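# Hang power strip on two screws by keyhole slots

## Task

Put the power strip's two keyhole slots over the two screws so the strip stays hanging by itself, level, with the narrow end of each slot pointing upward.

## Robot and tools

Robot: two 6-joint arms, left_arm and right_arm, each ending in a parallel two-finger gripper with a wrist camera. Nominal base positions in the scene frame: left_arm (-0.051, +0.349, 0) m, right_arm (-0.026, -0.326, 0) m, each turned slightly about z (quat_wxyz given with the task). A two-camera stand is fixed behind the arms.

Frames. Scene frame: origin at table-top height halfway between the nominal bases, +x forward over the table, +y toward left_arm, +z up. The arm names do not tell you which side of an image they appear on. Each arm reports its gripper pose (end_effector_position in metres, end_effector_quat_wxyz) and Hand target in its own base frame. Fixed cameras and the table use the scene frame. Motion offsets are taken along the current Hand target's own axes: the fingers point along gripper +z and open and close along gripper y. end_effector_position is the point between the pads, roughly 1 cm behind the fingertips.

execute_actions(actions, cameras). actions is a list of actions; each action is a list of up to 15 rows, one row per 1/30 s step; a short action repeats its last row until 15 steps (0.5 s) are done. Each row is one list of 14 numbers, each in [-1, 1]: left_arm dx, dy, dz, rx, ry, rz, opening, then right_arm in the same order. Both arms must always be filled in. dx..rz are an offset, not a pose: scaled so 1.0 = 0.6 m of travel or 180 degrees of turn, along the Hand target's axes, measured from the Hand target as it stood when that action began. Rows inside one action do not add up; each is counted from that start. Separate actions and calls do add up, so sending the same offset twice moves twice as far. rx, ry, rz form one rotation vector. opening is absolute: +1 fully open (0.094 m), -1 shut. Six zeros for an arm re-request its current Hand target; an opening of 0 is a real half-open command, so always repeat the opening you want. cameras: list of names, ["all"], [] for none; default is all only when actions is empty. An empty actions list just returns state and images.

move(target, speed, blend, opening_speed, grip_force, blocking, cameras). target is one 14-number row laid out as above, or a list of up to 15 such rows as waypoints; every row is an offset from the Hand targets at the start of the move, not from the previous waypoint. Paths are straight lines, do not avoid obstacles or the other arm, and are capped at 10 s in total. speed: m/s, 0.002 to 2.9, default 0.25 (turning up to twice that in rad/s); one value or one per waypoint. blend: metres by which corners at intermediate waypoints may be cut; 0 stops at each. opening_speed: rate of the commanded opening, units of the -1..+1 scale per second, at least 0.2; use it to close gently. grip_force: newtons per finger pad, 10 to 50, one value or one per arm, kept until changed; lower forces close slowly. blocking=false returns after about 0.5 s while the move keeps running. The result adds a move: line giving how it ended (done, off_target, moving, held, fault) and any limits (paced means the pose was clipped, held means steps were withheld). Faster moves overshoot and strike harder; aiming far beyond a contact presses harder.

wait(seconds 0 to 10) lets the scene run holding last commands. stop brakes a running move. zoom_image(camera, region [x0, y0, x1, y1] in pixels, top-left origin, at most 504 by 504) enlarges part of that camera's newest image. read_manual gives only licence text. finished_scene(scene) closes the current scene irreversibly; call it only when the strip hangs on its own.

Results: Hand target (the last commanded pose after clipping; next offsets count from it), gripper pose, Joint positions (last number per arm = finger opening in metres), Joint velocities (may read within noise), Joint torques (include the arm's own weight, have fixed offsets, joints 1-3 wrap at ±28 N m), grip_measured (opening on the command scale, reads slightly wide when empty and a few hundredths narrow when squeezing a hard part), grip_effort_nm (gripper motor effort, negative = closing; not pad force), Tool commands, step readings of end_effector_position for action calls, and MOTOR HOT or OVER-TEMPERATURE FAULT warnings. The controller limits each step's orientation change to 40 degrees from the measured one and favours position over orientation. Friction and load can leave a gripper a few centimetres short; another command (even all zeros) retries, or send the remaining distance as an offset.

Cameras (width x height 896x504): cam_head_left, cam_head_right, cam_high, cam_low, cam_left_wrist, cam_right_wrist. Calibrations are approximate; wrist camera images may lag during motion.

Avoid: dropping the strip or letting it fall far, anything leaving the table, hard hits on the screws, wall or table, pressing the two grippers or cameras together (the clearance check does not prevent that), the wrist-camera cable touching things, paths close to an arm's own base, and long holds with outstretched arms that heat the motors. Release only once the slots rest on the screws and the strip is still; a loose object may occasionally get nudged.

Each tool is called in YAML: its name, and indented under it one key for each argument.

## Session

execute_actions:
  actions: []

Scene clock: 0.00 s.
left_arm: end_effector_position=(+0.3769, +0.0294, +0.1323) grip_measured=+1.000 grip_effort_nm=n/a end_effector_quat_wxyz=(+0.656, -0.086, +0.748, +0.045) | right_arm: end_effector_position=(+0.3816, -0.0013, +0.1572) grip_measured=+1.000 grip_effort_nm=n/a end_effector_quat_wxyz=(+0.696, +0.021, +0.717, -0.016)
Joint positions: left_arm=[-0.021 1.497 0.232 1.126 -0.203 -0.073 0.094] | right_arm=[0.036 1.508 0.229 1.249 0.089 0.008 0.094]
Joint velocities: within noise
Joint torques (N m): no reading
Heat: left arm: 33 °C; right arm: 36 °C.
Hand target: left_arm +0.3770, +0.0295, +0.1309; +0.653, -0.086, +0.751, +0.046 | right_arm +0.3829, -0.0013, +0.1637; +0.703, +0.021, +0.711, -0.016
Tool commands: left_gripper/opening=+1.0 right_gripper/opening=+1.0
camera_calibration:
cam_left_wrist: T_world_to_cam=[[0.219248, -0.97448, 0.0481577, -0.0602716], [-0.520766, -0.158621, -0.838834, 0.349762], [0.825065, 0.158834, -0.542254, -0.156866], [0, 0, 0, 1]] pos_world=[0.324784, 0.0216619, 0.211234]
cam_right_wrist: T_world_to_cam=[[-0.0580606, -0.998112, -0.0200161, 0.0241856], [-0.459224, 0.0445052, -0.887205, 0.350629], [0.886421, -0.0423198, -0.460941, -0.179135], [0, 0, 0, 1]] pos_world=[0.321211, 0.000954139, 0.228993]

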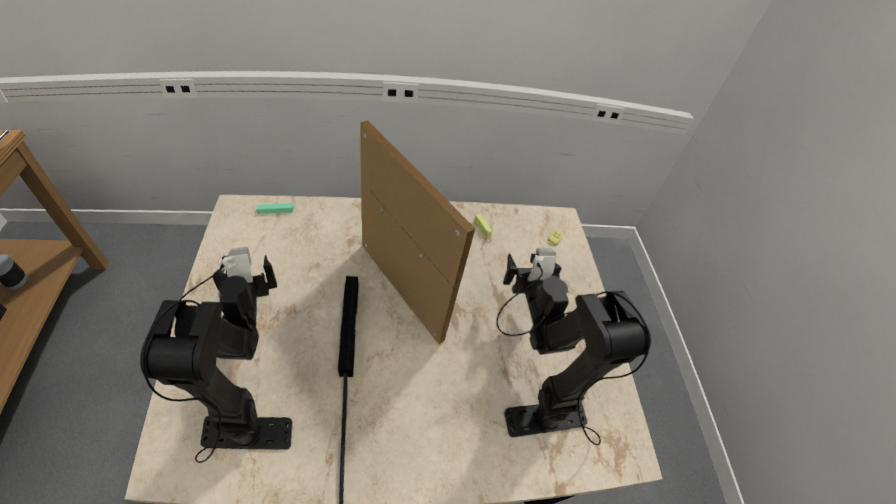

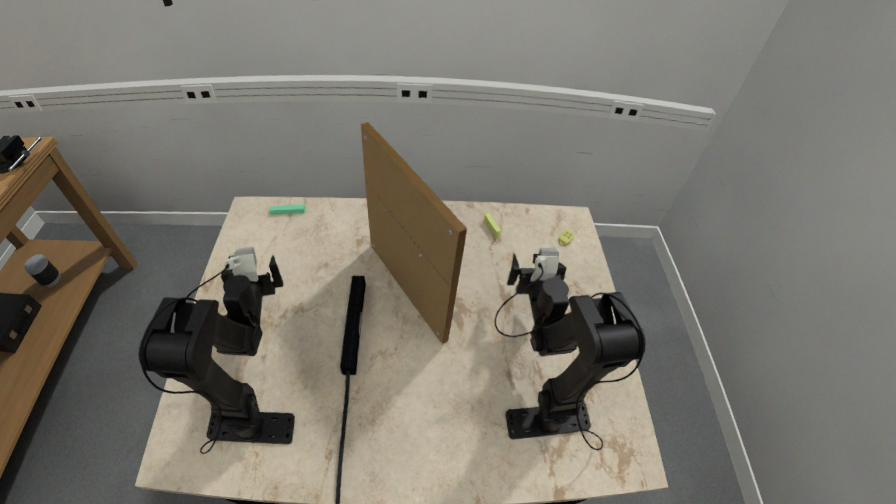

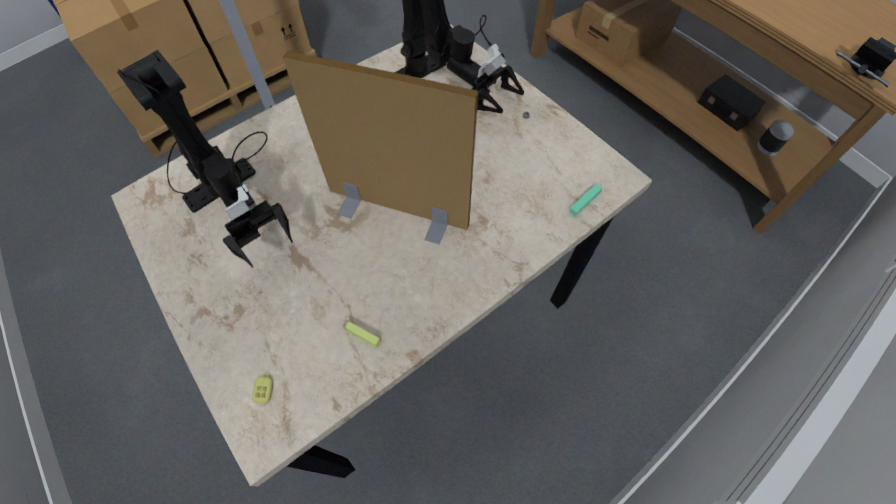

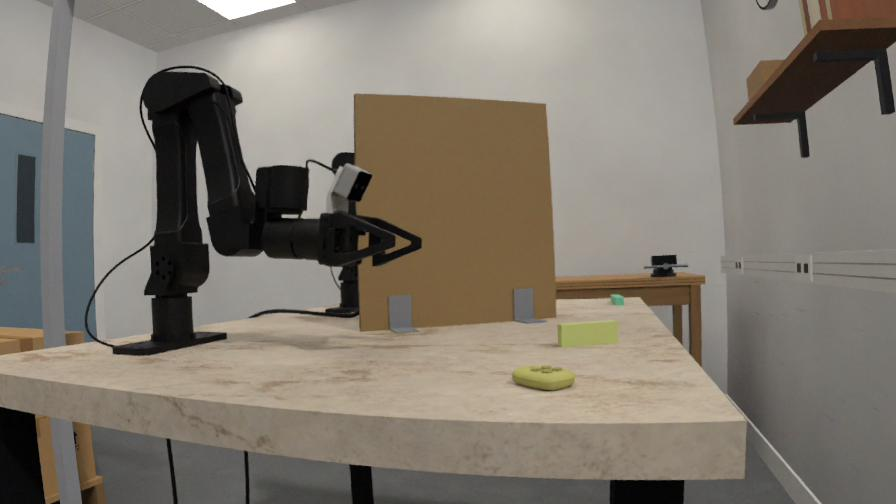

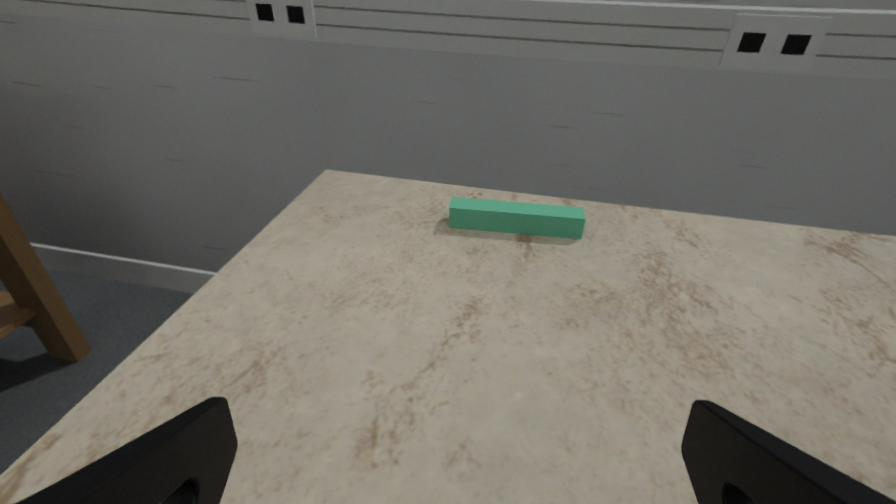

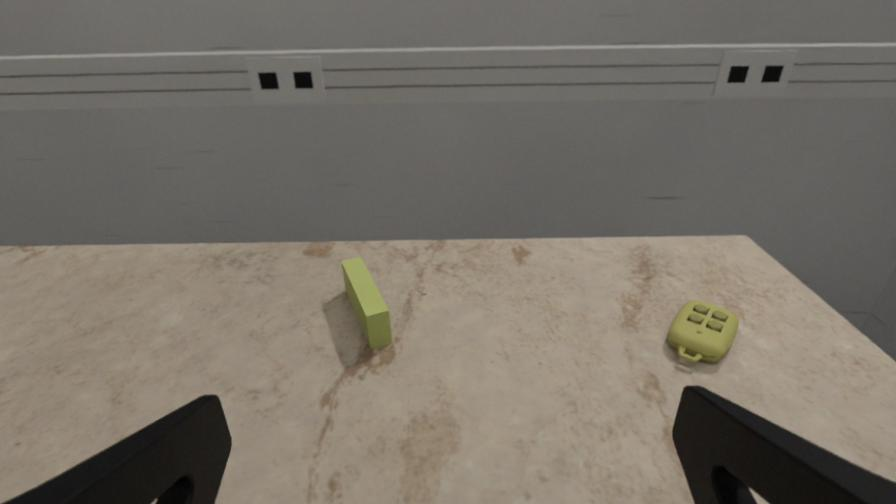

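zoom_image:
  camera: "cam_head_left"
  region: [280, 250, 430, 400]

zoom_image:
  camera: "cam_head_left"
  region: [340, 110, 500, 350]

zoom_image:
  camera: "cam_head_right"
  region: [340, 110, 500, 380]

Scaled by 3.360 from the camera's 896x504 image, which has a finer 1280x720 frame.

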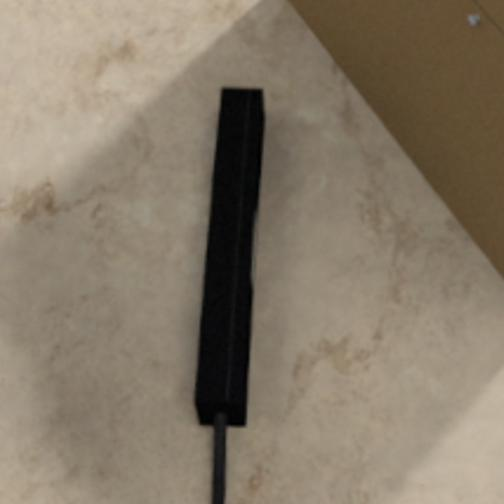

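Scaled by 2.100 from the camera's 896x504 image, which has a finer 1280x720 frame.

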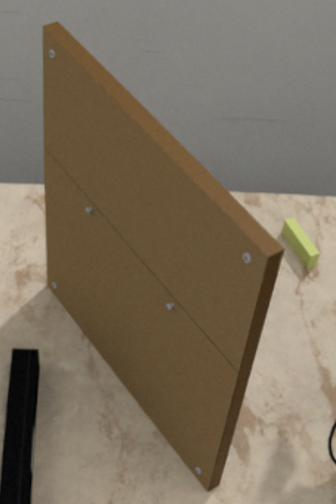

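Scaled by 1.867 from the camera's 896x504 image, which has a finer 1280x720 frame.

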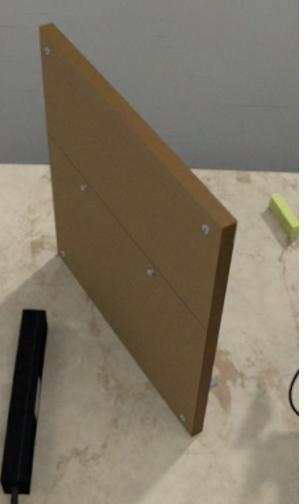

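move:
  target: [-0.152,-0.282,-0.278,0,0.3,0,1,0,0,0,0,0,0,1]
  cameras: ["cam_left_wrist","cam_head_left"]

Scene clock: 12.33 s.
left_arm: end_effector_position=(+0.2596, -0.1598, +0.2494) grip_measured=+1.000 grip_effort_nm=0.00 end_effector_quat_wxyz=(+0.242, -0.098, +0.965, +0.000) | right_arm: end_effector_position=(+0.3816, -0.0013, +0.1572) grip_measured=+1.000 grip_effort_nm=-0.01 end_effector_quat_wxyz=(+0.696, +0.021, +0.717, -0.016)
Joint positions: left_arm=[-0.769 1.442 1.586 -1.383 -0.367 -0.908 0.094] | right_arm=[0.036 1.508 0.229 1.249 0.089 0.008 0.094]
Joint torques (N m): left_arm=[-0.54 -4.12 8.7 0.63 -0.26 -0.05] | right_arm=[-0.09 -4.9 5.94 2.21 0 -0.04]
Heat: left arm: 36 °C; right arm: 37 °C.
Hand target: left_arm +0.2589, -0.1605, +0.2522; +0.241, -0.098, +0.966, +0.002 | right_arm +0.3829, -0.0013, +0.1637; +0.703, +0.021, +0.711, -0.016
Off the commanded pose: left_arm 0.003 m, 0 deg | right_arm 0.007 m, 1 deg.
move: done
camera_calibration:
cam_left_wrist: T_world_to_cam=[[0.209026, -0.977604, 0.0244524, -0.216435], [-0.976415, -0.210023, -0.0500464, 0.270225], [0.0540612, -0.0134146, -0.998448, 0.319919], [0, 0, 0, 1]] pos_world=[0.291797, -0.150542, 0.338238]
Images, in order (width x height): cam_head_left 896x504, cam_left_wrist 896x504.

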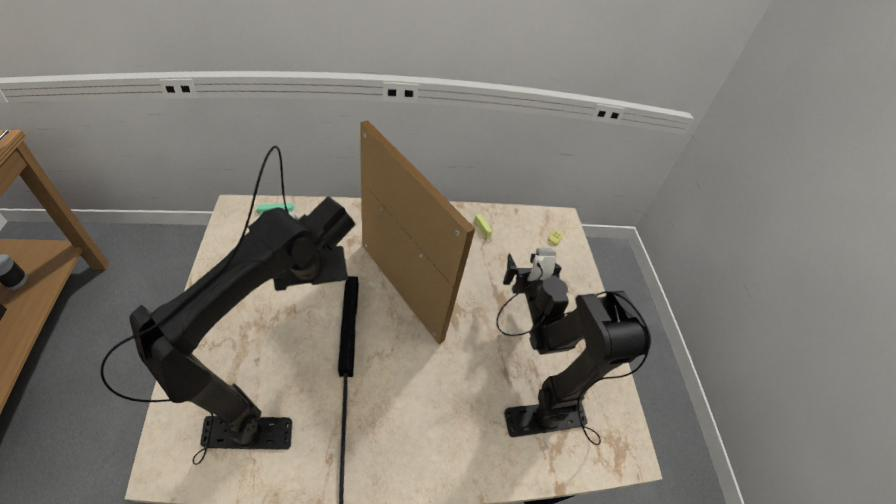

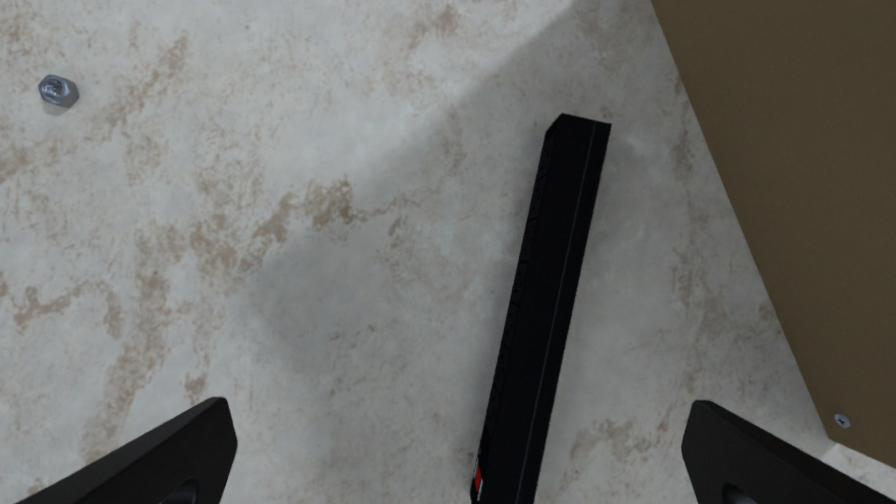

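move:
  target:
    - [0,0,0,0,0,0,1,-0.155,0,-0.41,0,0,0,-0.8]
    - [0,0,0,0,0,0,1,-0.155,0.3,-0.41,-0.2,0,0,-0.8]
  cameras: ["cam_right_wrist"]

Scene clock: 32.80 s.
left_arm: end_effector_position=(+0.2595, -0.1598, +0.2494) grip_measured=+1.000 grip_effort_nm=0.00 end_effector_quat_wxyz=(+0.242, -0.097, +0.965, +0.000) | right_arm: end_effector_position=(+0.1473, +0.1894, +0.2654) grip_measured=-0.797 grip_effort_nm=-0.15 end_effector_quat_wxyz=(+0.674, -0.192, +0.682, +0.208)
Joint positions: left_arm=[-0.769 1.442 1.586 -1.383 -0.367 -0.908 0.094] | right_arm=[1.604 0.373 0.34 0.026 1.03 0.031 0.01]
Joint torques (N m): left_arm=[-0.54 -4.11 8.7 0.62 -0.25 -0.06] | right_arm=[-0.46 2.04 6.58 1.93 -0.02 -0.12]
Heat: left arm: 35 °C; right arm: 38 °C.
Hand target: left_arm +0.2589, -0.1605, +0.2522; +0.241, -0.097, +0.966, +0.002 | right_arm +0.1478, +0.1908, +0.2605; +0.675, -0.197, +0.681, +0.204
Off the commanded pose: left_arm 0.003 m, 0 deg | right_arm 0.005 m, 1 deg.
move: done
camera_calibration:
cam_right_wrist: T_world_to_cam=[[0.539102, -0.841336, -0.039032, 0.0904269], [-0.387559, -0.206657, -0.898382, 0.370454], [0.747775, 0.499447, -0.437476, -0.00190734], [0, 0, 0, 1]] pos_world=[0.0962497, 0.153589, 0.335505]
Images, in order (width x height): cam_right_wrist 896x504.

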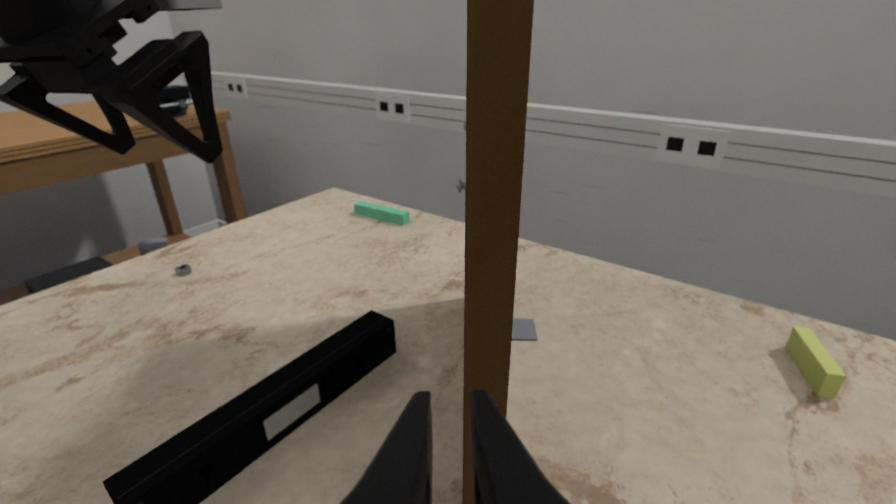

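zoom_image:
  camera: "cam_right_wrist"
  region: [100, 410, 260, 504]

zoom_image:
  camera: "cam_right_wrist"
  region: [300, 300, 420, 420]

Scaled by 3.150 from the camera's 896x504 image, which has a finer 1280x720 frame.

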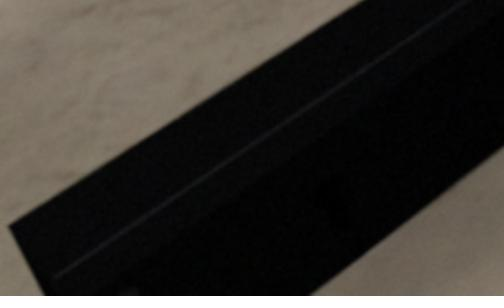

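Scaled by 4.200 from the camera's 896x504 image, which has a finer 1280x720 frame.

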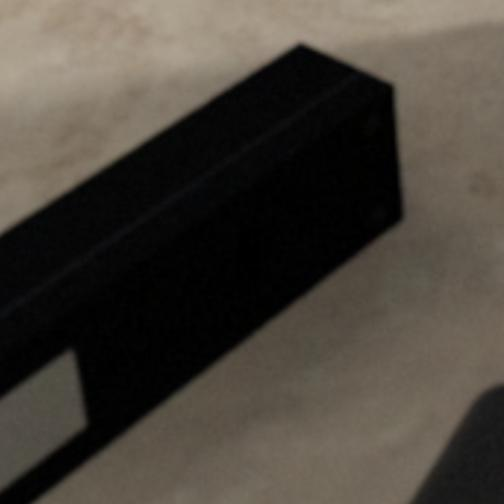

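zoom_image:
  camera: "cam_right_wrist"
  region: [185, 450, 225, 490]

zoom_image:
  camera: "cam_right_wrist"
  region: [345, 335, 385, 375]

Scaled by 12.600 from the camera's 896x504 image, which has a finer 1280x720 frame.

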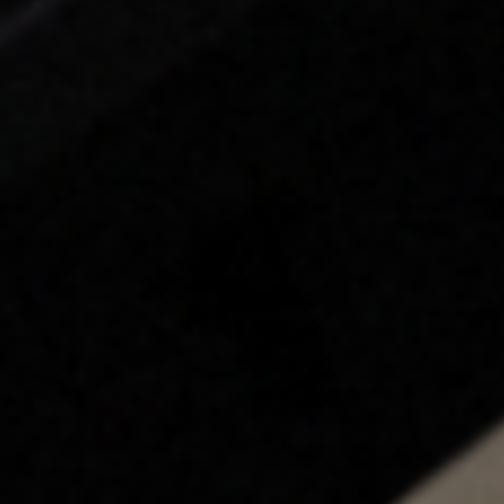

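Scaled by 12.600 from the camera's 896x504 image, which has a finer 1280x720 frame.

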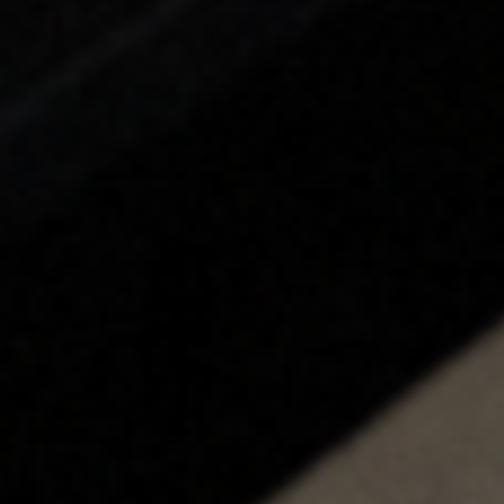

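move:
  target: [0,0,0,0,0,0,1,0.217,0.148,0.016,-0.11,0,0,-0.8]
  cameras: ["cam_right_wrist"]

zoom_image:
  camera: "cam_right_wrist"
  region: [200, 250, 600, 500]

Scene clock: 45.23 s.
left_arm: end_effector_position=(+0.2595, -0.1598, +0.2494) grip_measured=+1.000 grip_effort_nm=0.00 end_effector_quat_wxyz=(+0.242, -0.097, +0.965, +0.000) | right_arm: end_effector_position=(+0.1065, +0.2749, +0.1349) grip_measured=-0.797 grip_effort_nm=-0.15 end_effector_quat_wxyz=(+0.601, -0.316, +0.678, +0.281)
Joint positions: left_arm=[-0.769 1.442 1.586 -1.383 -0.367 -0.908 0.094] | right_arm=[1.626 1.077 0.025 0.887 0.746 0.113 0.01]
Joint torques (N m): left_arm=[-0.54 -4.11 8.69 0.62 -0.24 -0.05] | right_arm=[0.4 -0.76 4.9 2.14 0.18 0.1]
Heat: left arm: 35 °C; right arm: 38 °C.
Hand target: left_arm +0.2589, -0.1605, +0.2522; +0.241, -0.097, +0.966, +0.002 | right_arm +0.1061, +0.2715, +0.1312; +0.631, -0.310, +0.636, +0.318
Off the commanded pose: left_arm 0.003 m, 0 deg | right_arm 0.005 m, 7 deg.
joint sent to its limit (right arm) — joint 3 (elbow), lower limit, where the elbow is as bent as it goes. The joint targets are off in orientation, not in position.
move: off_target (right_arm)
camera_calibration:
cam_right_wrist: T_world_to_cam=[[0.762121, -0.647272, -0.0145054, 0.0989635], [-0.35846, -0.403194, -0.841986, 0.298433], [0.539146, 0.646895, -0.539304, -0.0758001], [0, 0, 0, 1]] pos_world=[0.0724214, 0.233418, 0.211833]
Images, in order (width x height): cam_right_wrist 896x504.

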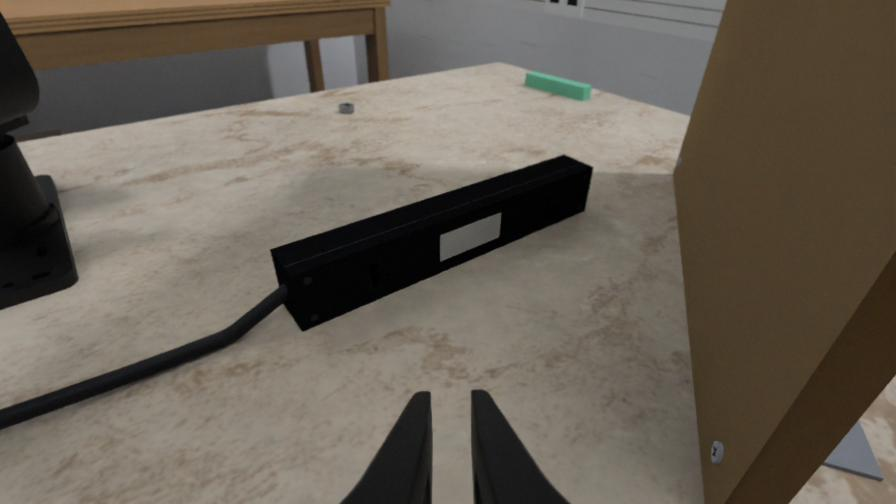

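Scaled by 1.260 from the camera's 896x504 image, which has a finer 1280x720 frame.

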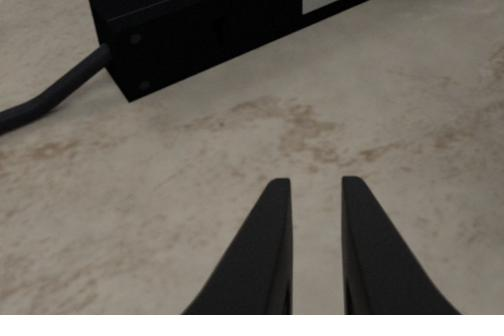

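zoom_image:
  camera: "cam_right_wrist"
  region: [340, 240, 410, 310]

zoom_image:
  camera: "cam_right_wrist"
  region: [270, 150, 600, 330]

Scaled by 7.200 from the camera's 896x504 image, which has a finer 1280x720 frame.

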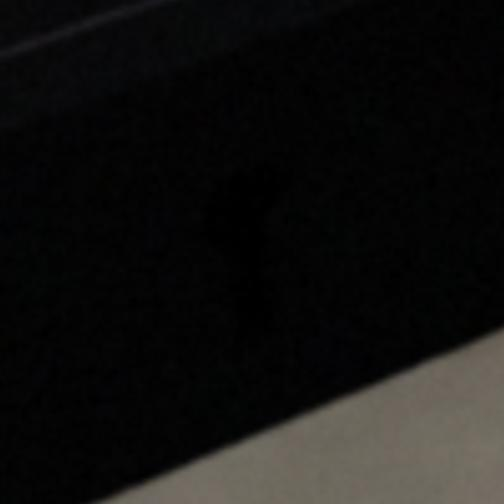

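Scaled by 1.527 from the camera's 896x504 image, which has a finer 1280x720 frame.

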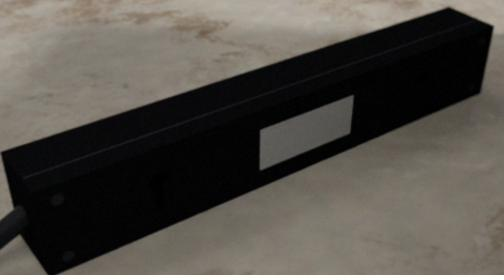

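move:
  target: [0.108,-0.096,0.193,0,0.155,0.057,0.6,0,0,0,0,0,0,-0.8]
  cameras: ["cam_left_wrist","cam_right_wrist"]

Scene clock: 61.03 s.
left_arm: end_effector_position=(+0.2615, -0.2208, +0.1196) grip_measured=+0.602 grip_effort_nm=-0.09 end_effector_quat_wxyz=(-0.005, -0.008, +1.000, +0.006) | right_arm: end_effector_position=(+0.1065, +0.2749, +0.1350) grip_measured=-0.797 grip_effort_nm=-0.15 end_effector_quat_wxyz=(+0.601, -0.316, +0.678, +0.281)
Joint positions: left_arm=[-0.706 1.855 1.607 -1.338 -0.003 -0.722 0.075] | right_arm=[1.626 1.077 0.025 0.888 0.746 0.113 0.01]
Joint torques (N m): left_arm=[0.66 -8.02 8.53 0.14 0 0.03] | right_arm=[0.34 -1.01 5.04 2.12 0.11 0.14]
Heat: left arm: 36 °C; right arm: 37 °C.
Hand target: left_arm +0.2675, -0.2233, +0.1221; +0.000, -0.009, +1.000, +0.000 | right_arm +0.1061, +0.2720, +0.1318; +0.600, -0.313, +0.680, +0.282 (not the last commanded pose)
Off the commanded pose: left_arm 0.007 m, 1 deg | right_arm 0.005 m, 7 deg.
move: off_target (right_arm)
camera_calibration:
cam_left_wrist: T_world_to_cam=[[0.0232966, -0.998796, -0.0431725, -0.221453], [-0.901461, -0.0396578, 0.43104, 0.213228], [-0.432233, 0.0288765, -0.9013, 0.314221], [0, 0, 0, 1]] pos_world=[0.333192, -0.221803, 0.181737]
cam_right_wrist: T_world_to_cam=[[0.761854, -0.647581, -0.0147296, 0.0990391], [-0.358577, -0.402696, -0.842175, 0.29841], [0.539445, 0.646896, -0.539004, -0.075767], [0, 0, 0, 1]] pos_world=[0.0724216, 0.233318, 0.211933]
Images, in order (width x height): cam_left_wrist 896x504, cam_right_wrist 896x504.

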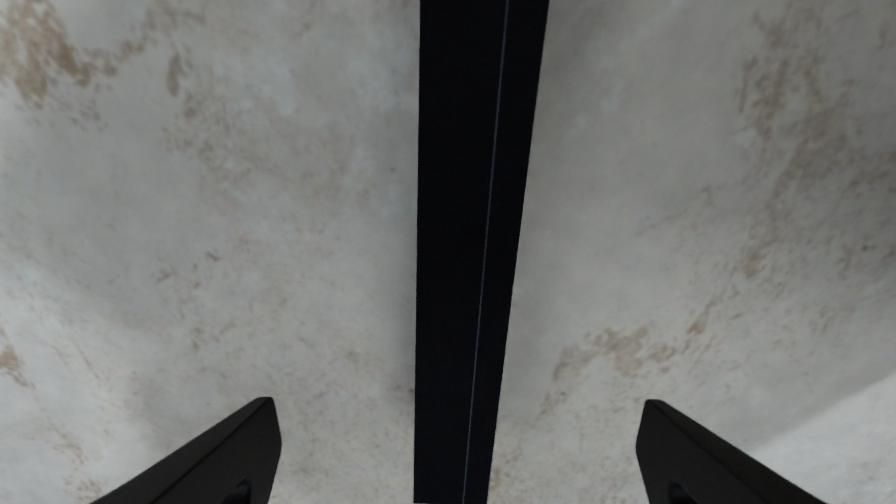

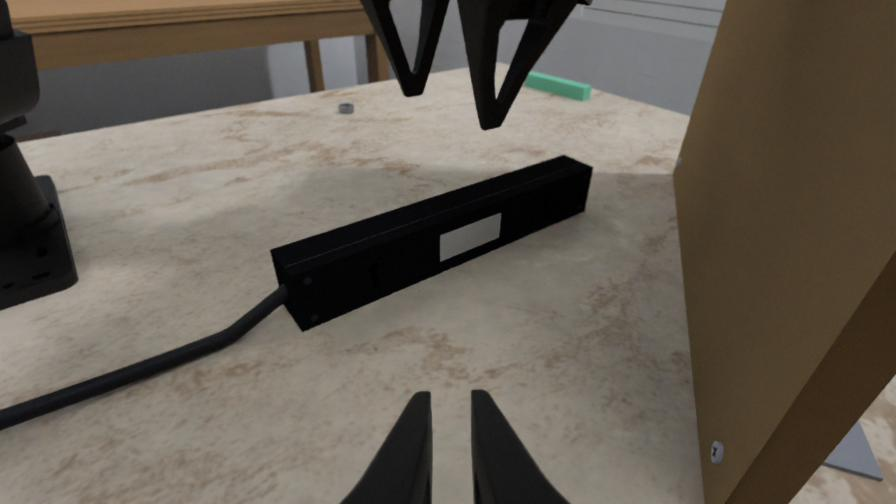

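move:
  target:
    - [0.003,0,0.145,0,0,0,0.4,0,0,0,0,0,0,-0.8]
    - [0.003,0,0.145,0,0,0,-0.65,0,0,0,0,0,0,-0.8]
    - [0.003,0,0.045,0,0,0,-0.65,0,0,0,0,0,0,-0.8]
  speed: 0.15
  opening_speed: 0.8
  cameras: ["cam_right_wrist"]

Scene clock: 68.17 s.
left_arm: end_effector_position=(+0.2600, -0.2219, +0.0797) grip_measured=-0.307 grip_effort_nm=-1.03 end_effector_quat_wxyz=(-0.016, -0.007, +1.000, +0.010) | right_arm: end_effector_position=(+0.1065, +0.2749, +0.1350) grip_measured=-0.797 grip_effort_nm=-0.15 end_effector_quat_wxyz=(+0.601, -0.316, +0.678, +0.281)
Joint positions: left_arm=[-0.706 1.888 1.49 -1.211 0.006 -0.721 0.033] | right_arm=[1.626 1.077 0.025 0.888 0.746 0.113 0.01]
Joint torques (N m): left_arm=[0.39 -11.15 9.14 -0.11 -0.08 0] | right_arm=[0.38 -1.06 5.11 2.14 0.15 0.13]
Heat: left arm: 36 °C; right arm: 37 °C.
Hand target: left_arm +0.2658, -0.2233, +0.0952; +0.000, -0.009, +1.000, +0.000 | right_arm +0.1061, +0.2720, +0.1318; +0.600, -0.313, +0.680, +0.282
Off the commanded pose: left_arm 0.017 m, 2 deg | right_arm 0.004 m, 0 deg.
move: off_target (left_arm)
camera_calibration:
cam_right_wrist: T_world_to_cam=[[0.761854, -0.647581, -0.0147296, 0.0990391], [-0.358577, -0.402696, -0.842175, 0.29841], [0.539445, 0.646896, -0.539004, -0.075767], [0, 0, 0, 1]] pos_world=[0.0724216, 0.233318, 0.211933]
Images, in order (width x height): cam_right_wrist 896x504.

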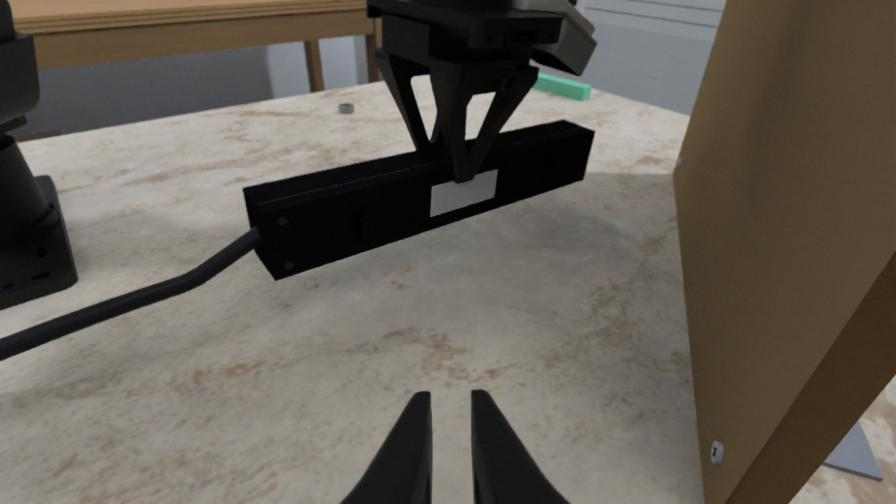

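move:
  target:
    - [0,0,-0.05,0,0,0,-0.65,0,0,0,0,0,0,-0.8]
    - [0,0.533,-0.05,0,0,0,-0.65,0,0,0,0,0,0,-0.8]
    - [0,0.533,-0.05,-0.333,0,0,-0.65,0,0,0,0,0,0,-0.8]
  blend: 0.02
  cameras: ["cam_head_left","cam_right_wrist"]

Scene clock: 81.30 s.
left_arm: end_effector_position=(+0.2649, +0.0812, +0.1090) grip_measured=-0.307 grip_effort_nm=-1.03 end_effector_quat_wxyz=(+0.017, -0.058, +0.896, +0.440) | right_arm: end_effector_position=(+0.1065, +0.2749, +0.1350) grip_measured=-0.797 grip_effort_nm=-0.15 end_effector_quat_wxyz=(+0.601, -0.316, +0.678, +0.281)
Joint positions: left_arm=[-0.228 1.734 1.117 -1.267 -0.871 -0.505 0.033] | right_arm=[1.626 1.077 0.025 0.888 0.746 0.113 0.01]
Joint torques (N m): left_arm=[-0.23 -6 5.12 -1.06 -1.62 0.42] | right_arm=[0.39 -1.01 5.08 2.13 0.17 0.1]
Heat: left arm: 36 °C; right arm: 37 °C.
Hand target: left_arm +0.2598, +0.0964, +0.1250; -0.005, -0.008, +0.866, +0.499 | right_arm +0.1061, +0.2720, +0.1318; +0.600, -0.313, +0.680, +0.282
Off the commanded pose: left_arm 0.023 m, 10 deg | right_arm 0.004 m, 0 deg.
move: off_target (left_arm); blend cut to 0.0151 m at target 1
camera_calibration:
cam_right_wrist: T_world_to_cam=[[0.761854, -0.647581, -0.0147296, 0.0990391], [-0.358577, -0.402696, -0.842175, 0.29841], [0.539445, 0.646896, -0.539004, -0.075767], [0, 0, 0, 1]] pos_world=[0.0724216, 0.233318, 0.211933]
Images, in order (width x height): cam_head_left 896x504, cam_right_wrist 896x504.

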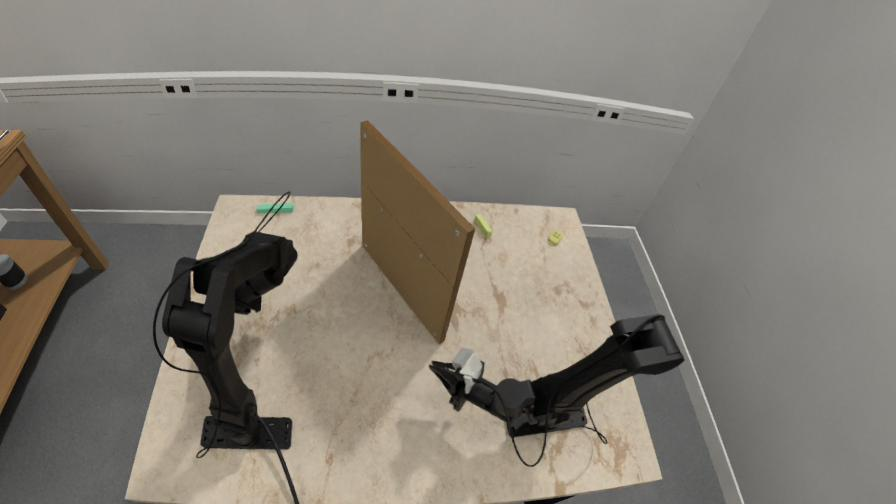

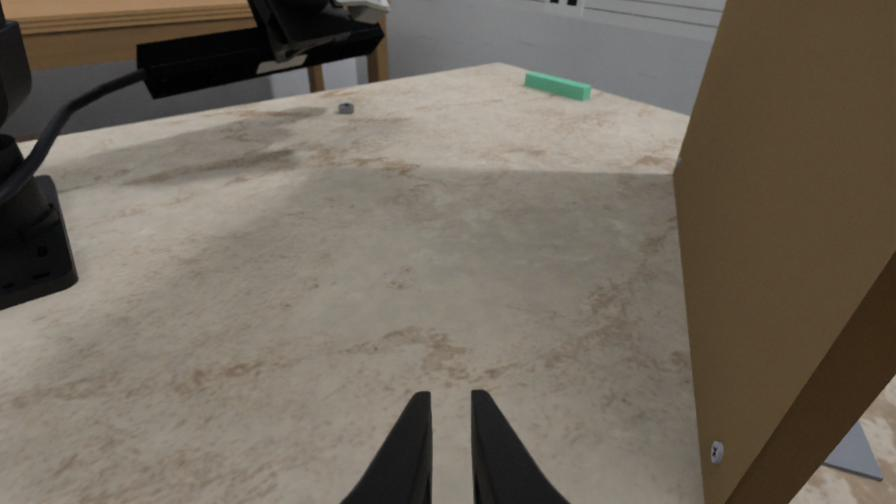

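move:
  target:
    - [-0.05,0,0,-0.085,0,0,-0.65,0,0,0,0,0,0,-0.8]
    - [-0.05,-0.08,0.046,-0.085,0,0,-0.65,0,0,0,0,0,0,-0.8]
  speed: 0.12
  cameras: ["cam_head_left","cam_right_wrist"]

zoom_image:
  camera: "cam_right_wrist"
  region: [80, 0, 480, 200]

Scene clock: 88.77 s.
left_arm: end_effector_position=(+0.2830, +0.0920, +0.0611) grip_measured=-0.307 grip_effort_nm=-1.03 end_effector_quat_wxyz=(-0.017, -0.039, +0.812, +0.583) | right_arm: end_effector_position=(+0.1065, +0.2749, +0.1350) grip_measured=-0.797 grip_effort_nm=-0.15 end_effector_quat_wxyz=(+0.601, -0.316, +0.678, +0.281)
Joint positions: left_arm=[-0.262 2.166 1.194 -1.375 -1.105 -0.851 0.033] | right_arm=[1.626 1.077 0.025 0.888 0.746 0.113 0.01]
Joint torques (N m): left_arm=[-0.27 -8.25 3.32 -1.31 -1.23 0.05] | right_arm=[0.32 -1.1 5 2.12 0.15 0.1]
Heat: left arm: 35 °C; right arm: 37 °C.
Hand target: left_arm +0.2898, +0.0969, +0.0696; -0.006, -0.007, +0.792, +0.610 | right_arm +0.1061, +0.2720, +0.1318; +0.600, -0.313, +0.680, +0.282
Off the commanded pose: left_arm 0.012 m, 5 deg | right_arm 0.004 m, 0 deg.
move: off_target (left_arm)
camera_calibration:
cam_right_wrist: T_world_to_cam=[[0.761854, -0.647581, -0.0147296, 0.0990391], [-0.358577, -0.402696, -0.842175, 0.29841], [0.539445, 0.646896, -0.539004, -0.075767], [0, 0, 0, 1]] pos_world=[0.0724216, 0.233318, 0.211933]
Images, in order (width x height): cam_head_left 896x504, cam_right_wrist 896x504.

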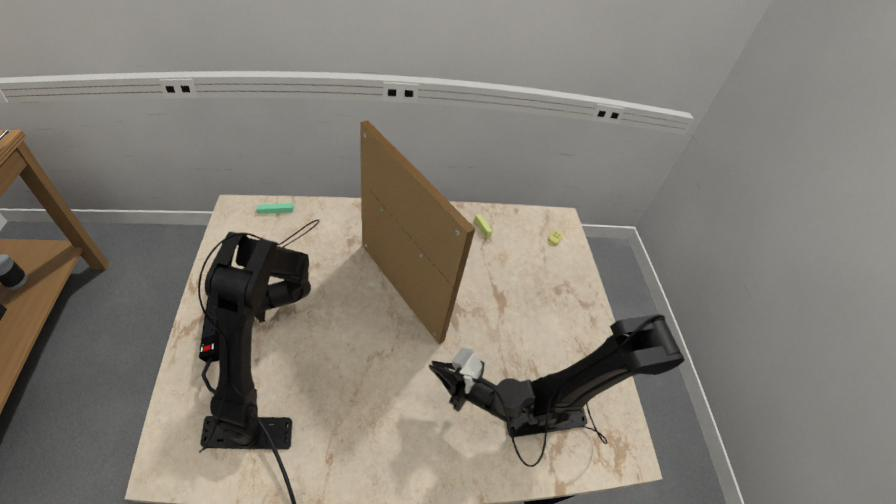

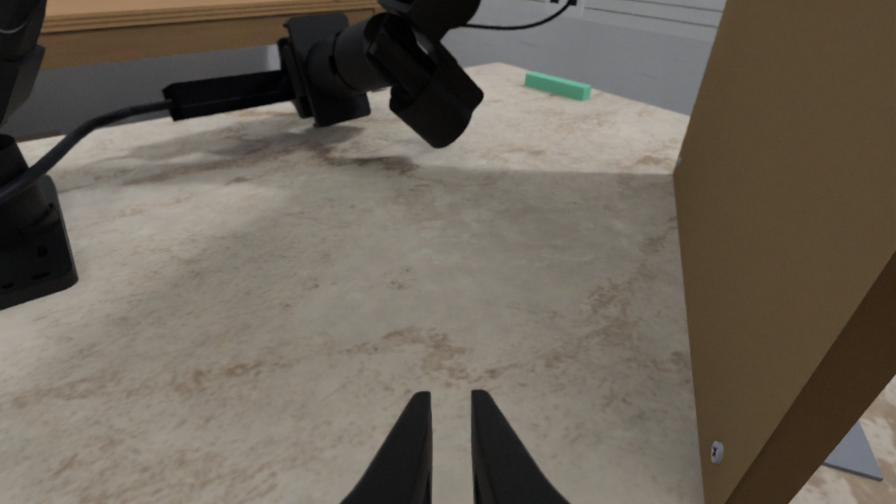

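Scaled by 1.260 from the camera's 896x504 image, which has a finer 1280x720 frame.

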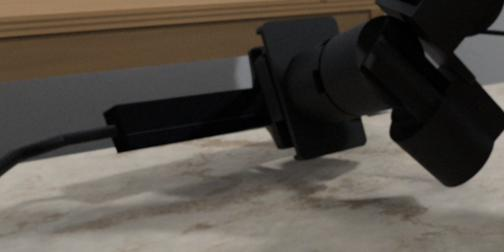

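move:
  target:
    - [0,-0.03,0.008,-0.02,0,0,-0.65,0,0,0,0,0,0,-0.8]
    - [0,-0.052,0.014,-0.02,0,0,-0.65,0,0,0,0,0,0,-0.8]
  speed: 0.06
  cameras: ["cam_right_wrist"]

zoom_image:
  camera: "cam_right_wrist"
  region: [80, 0, 480, 200]

Scene clock: 94.00 s.
left_arm: end_effector_position=(+0.2844, +0.0936, +0.0504) grip_measured=-0.307 grip_effort_nm=-1.03 end_effector_quat_wxyz=(-0.013, -0.047, +0.793, +0.607) | right_arm: end_effector_position=(+0.1065, +0.2749, +0.1350) grip_measured=-0.797 grip_effort_nm=-0.15 end_effector_quat_wxyz=(+0.601, -0.316, +0.678, +0.281)
Joint positions: left_arm=[-0.265 2.261 1.222 -1.426 -1.138 -0.979 0.033] | right_arm=[1.626 1.077 0.025 0.888 0.746 0.113 0.01]
Joint torques (N m): left_arm=[-0.76 -3.64 2 -0.99 -1.16 -0.04] | right_arm=[0.4 -1.03 5.14 2.11 0.17 0.1]
Heat: left arm: 35 °C; right arm: 37 °C.
Hand target: left_arm +0.2898, +0.0970, +0.0373; -0.006, -0.007, +0.773, +0.635 | right_arm +0.1061, +0.2720, +0.1318; +0.600, -0.313, +0.680, +0.282
Off the commanded pose: left_arm 0.015 m, 6 deg | right_arm 0.004 m, 0 deg.
move: off_target (left_arm)
camera_calibration:
cam_right_wrist: T_world_to_cam=[[0.761854, -0.647581, -0.0147296, 0.0990391], [-0.358577, -0.402696, -0.842175, 0.29841], [0.539445, 0.646896, -0.539004, -0.075767], [0, 0, 0, 1]] pos_world=[0.0724216, 0.233318, 0.211933]
Images, in order (width x height): cam_right_wrist 896x504.

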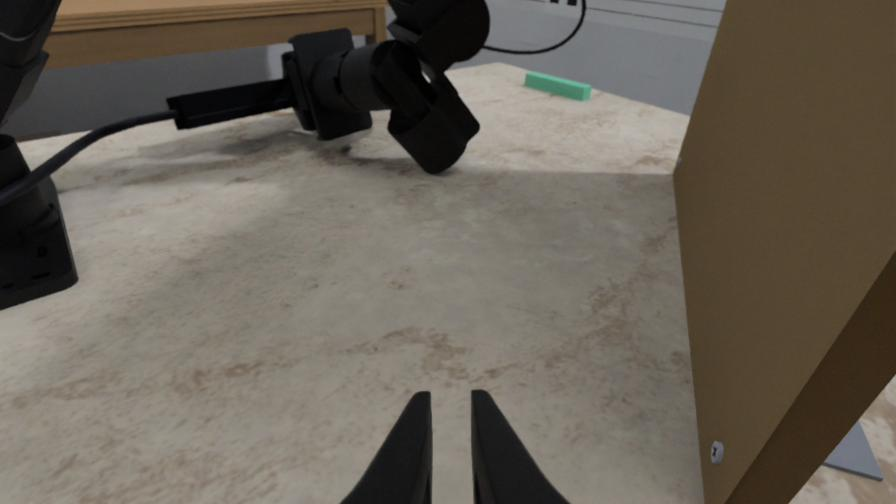

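Scaled by 1.260 from the camera's 896x504 image, which has a finer 1280x720 frame.

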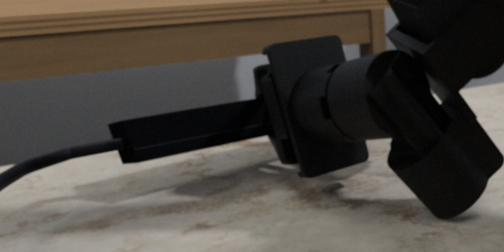

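move:
  target:
    - [0,0,0,0,0,-0.025,-0.65,0,0,0,0,0,0,-0.8]
    - [0,-0.03,0.008,-0.02,0,-0.025,-0.65,0,0,0,0,0,0,-0.8]
  speed: 0.06
  cameras: ["cam_right_wrist"]

zoom_image:
  camera: "cam_right_wrist"
  region: [80, 0, 480, 200]

Scene clock: 100.93 s.
left_arm: end_effector_position=(+0.2910, +0.0921, +0.0591) grip_measured=-0.307 grip_effort_nm=-1.03 end_effector_quat_wxyz=(+0.019, -0.094, +0.772, +0.629) | right_arm: end_effector_position=(+0.1065, +0.2749, +0.1350) grip_measured=-0.797 grip_effort_nm=-0.15 end_effector_quat_wxyz=(+0.601, -0.316, +0.678, +0.281)
Joint positions: left_arm=[-0.269 2.323 1.296 -1.57 -1.157 -1.216 0.033] | right_arm=[1.626 1.077 0.025 0.888 0.746 0.113 0.01]
Joint torques (N m): left_arm=[-0.72 0.7 -1.31 -0.6 -1.13 -0.07] | right_arm=[0.49 -1.02 5.08 2.13 0.18 0.1]
Heat: left arm: 34 °C; right arm: 37 °C.
Hand target: left_arm +0.2898, +0.0982, +0.0187; +0.019, -0.037, +0.751, +0.658 | right_arm +0.1061, +0.2720, +0.1318; +0.600, -0.313, +0.680, +0.282
Off the commanded pose: left_arm 0.041 m, 8 deg | right_arm 0.004 m, 0 deg.
joint read past its limit (left arm) — joint 4 (wrist pitch), lower limit.
move: off_target (left_arm)
camera_calibration:
cam_right_wrist: T_world_to_cam=[[0.761854, -0.647581, -0.0147296, 0.0990391], [-0.358577, -0.402696, -0.842175, 0.29841], [0.539445, 0.646896, -0.539004, -0.075767], [0, 0, 0, 1]] pos_world=[0.0724216, 0.233318, 0.211933]
Images, in order (width x height): cam_right_wrist 896x504.

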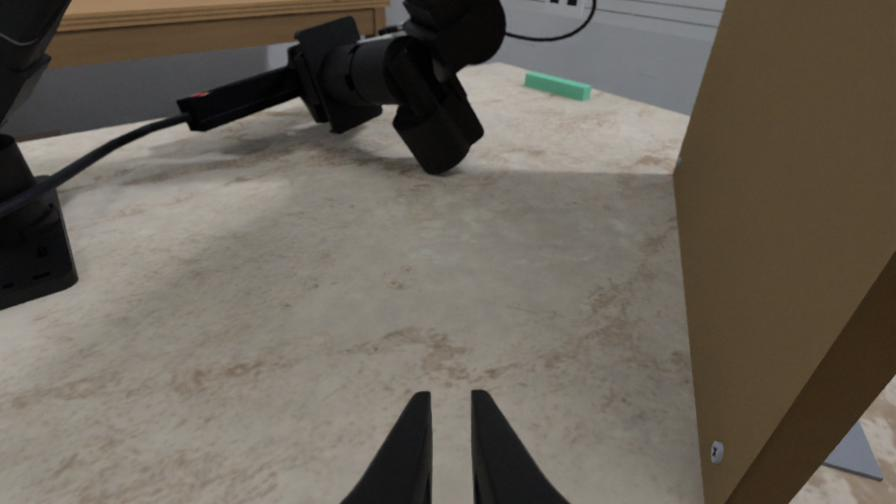

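Scaled by 1.260 from the camera's 896x504 image, which has a finer 1280x720 frame.

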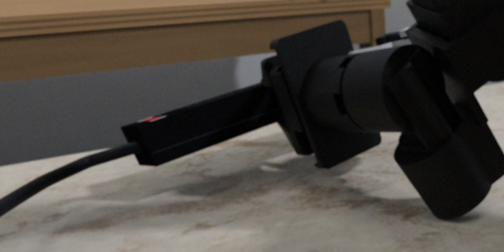

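move:
  target:
    - [0,0.08,0,0,0,0,-0.65,0,0,0,0,0,0,-0.8]
    - [-0.05,0.08,0,0,-0.15,0.03,-0.65,0,0,0,0,0,0,-0.8]
  speed: 0.12
  cameras: ["cam_right_wrist"]

zoom_image:
  camera: "cam_right_wrist"
  region: [80, 0, 480, 200]

Scene clock: 111.10 s.
left_arm: end_effector_position=(+0.3141, +0.1037, +0.0719) grip_measured=-0.307 grip_effort_nm=-1.03 end_effector_quat_wxyz=(+0.166, +0.138, +0.729, +0.650) | right_arm: end_effector_position=(+0.1065, +0.2749, +0.1350) grip_measured=-0.797 grip_effort_nm=-0.15 end_effector_quat_wxyz=(+0.601, -0.316, +0.678, +0.281)
Joint positions: left_arm=[-0.246 1.932 0.403 1.037 -1.356 1.025 0.033] | right_arm=[1.626 1.077 0.025 0.888 0.746 0.113 0.01]
Joint torques (N m): left_arm=[0.94 -5.72 3.04 1.53 -0.08 0.31] | right_arm=[0.51 -0.98 4.93 2.08 0.2 0.08]
Heat: left arm: 34 °C; right arm: 37 °C.
Hand target: left_arm +0.3159, +0.1054, +0.0685; +0.163, +0.152, +0.727, +0.649 | right_arm +0.1061, +0.2720, +0.1318; +0.600, -0.313, +0.680, +0.282
Off the commanded pose: left_arm 0.004 m, 2 deg | right_arm 0.004 m, 0 deg.
move: done
camera_calibration:
cam_right_wrist: T_world_to_cam=[[0.761854, -0.647581, -0.0147296, 0.0990391], [-0.358577, -0.402696, -0.842175, 0.29841], [0.539445, 0.646896, -0.539004, -0.075767], [0, 0, 0, 1]] pos_world=[0.0724216, 0.233318, 0.211933]
Images, in order (width x height): cam_right_wrist 896x504.

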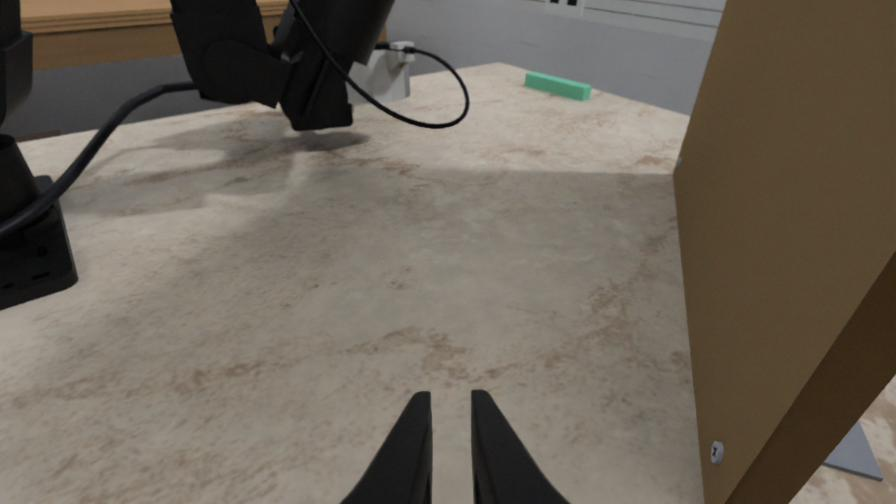

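Scaled by 1.260 from the camera's 896x504 image, which has a finer 1280x720 frame.

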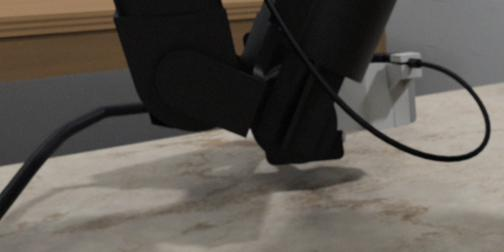

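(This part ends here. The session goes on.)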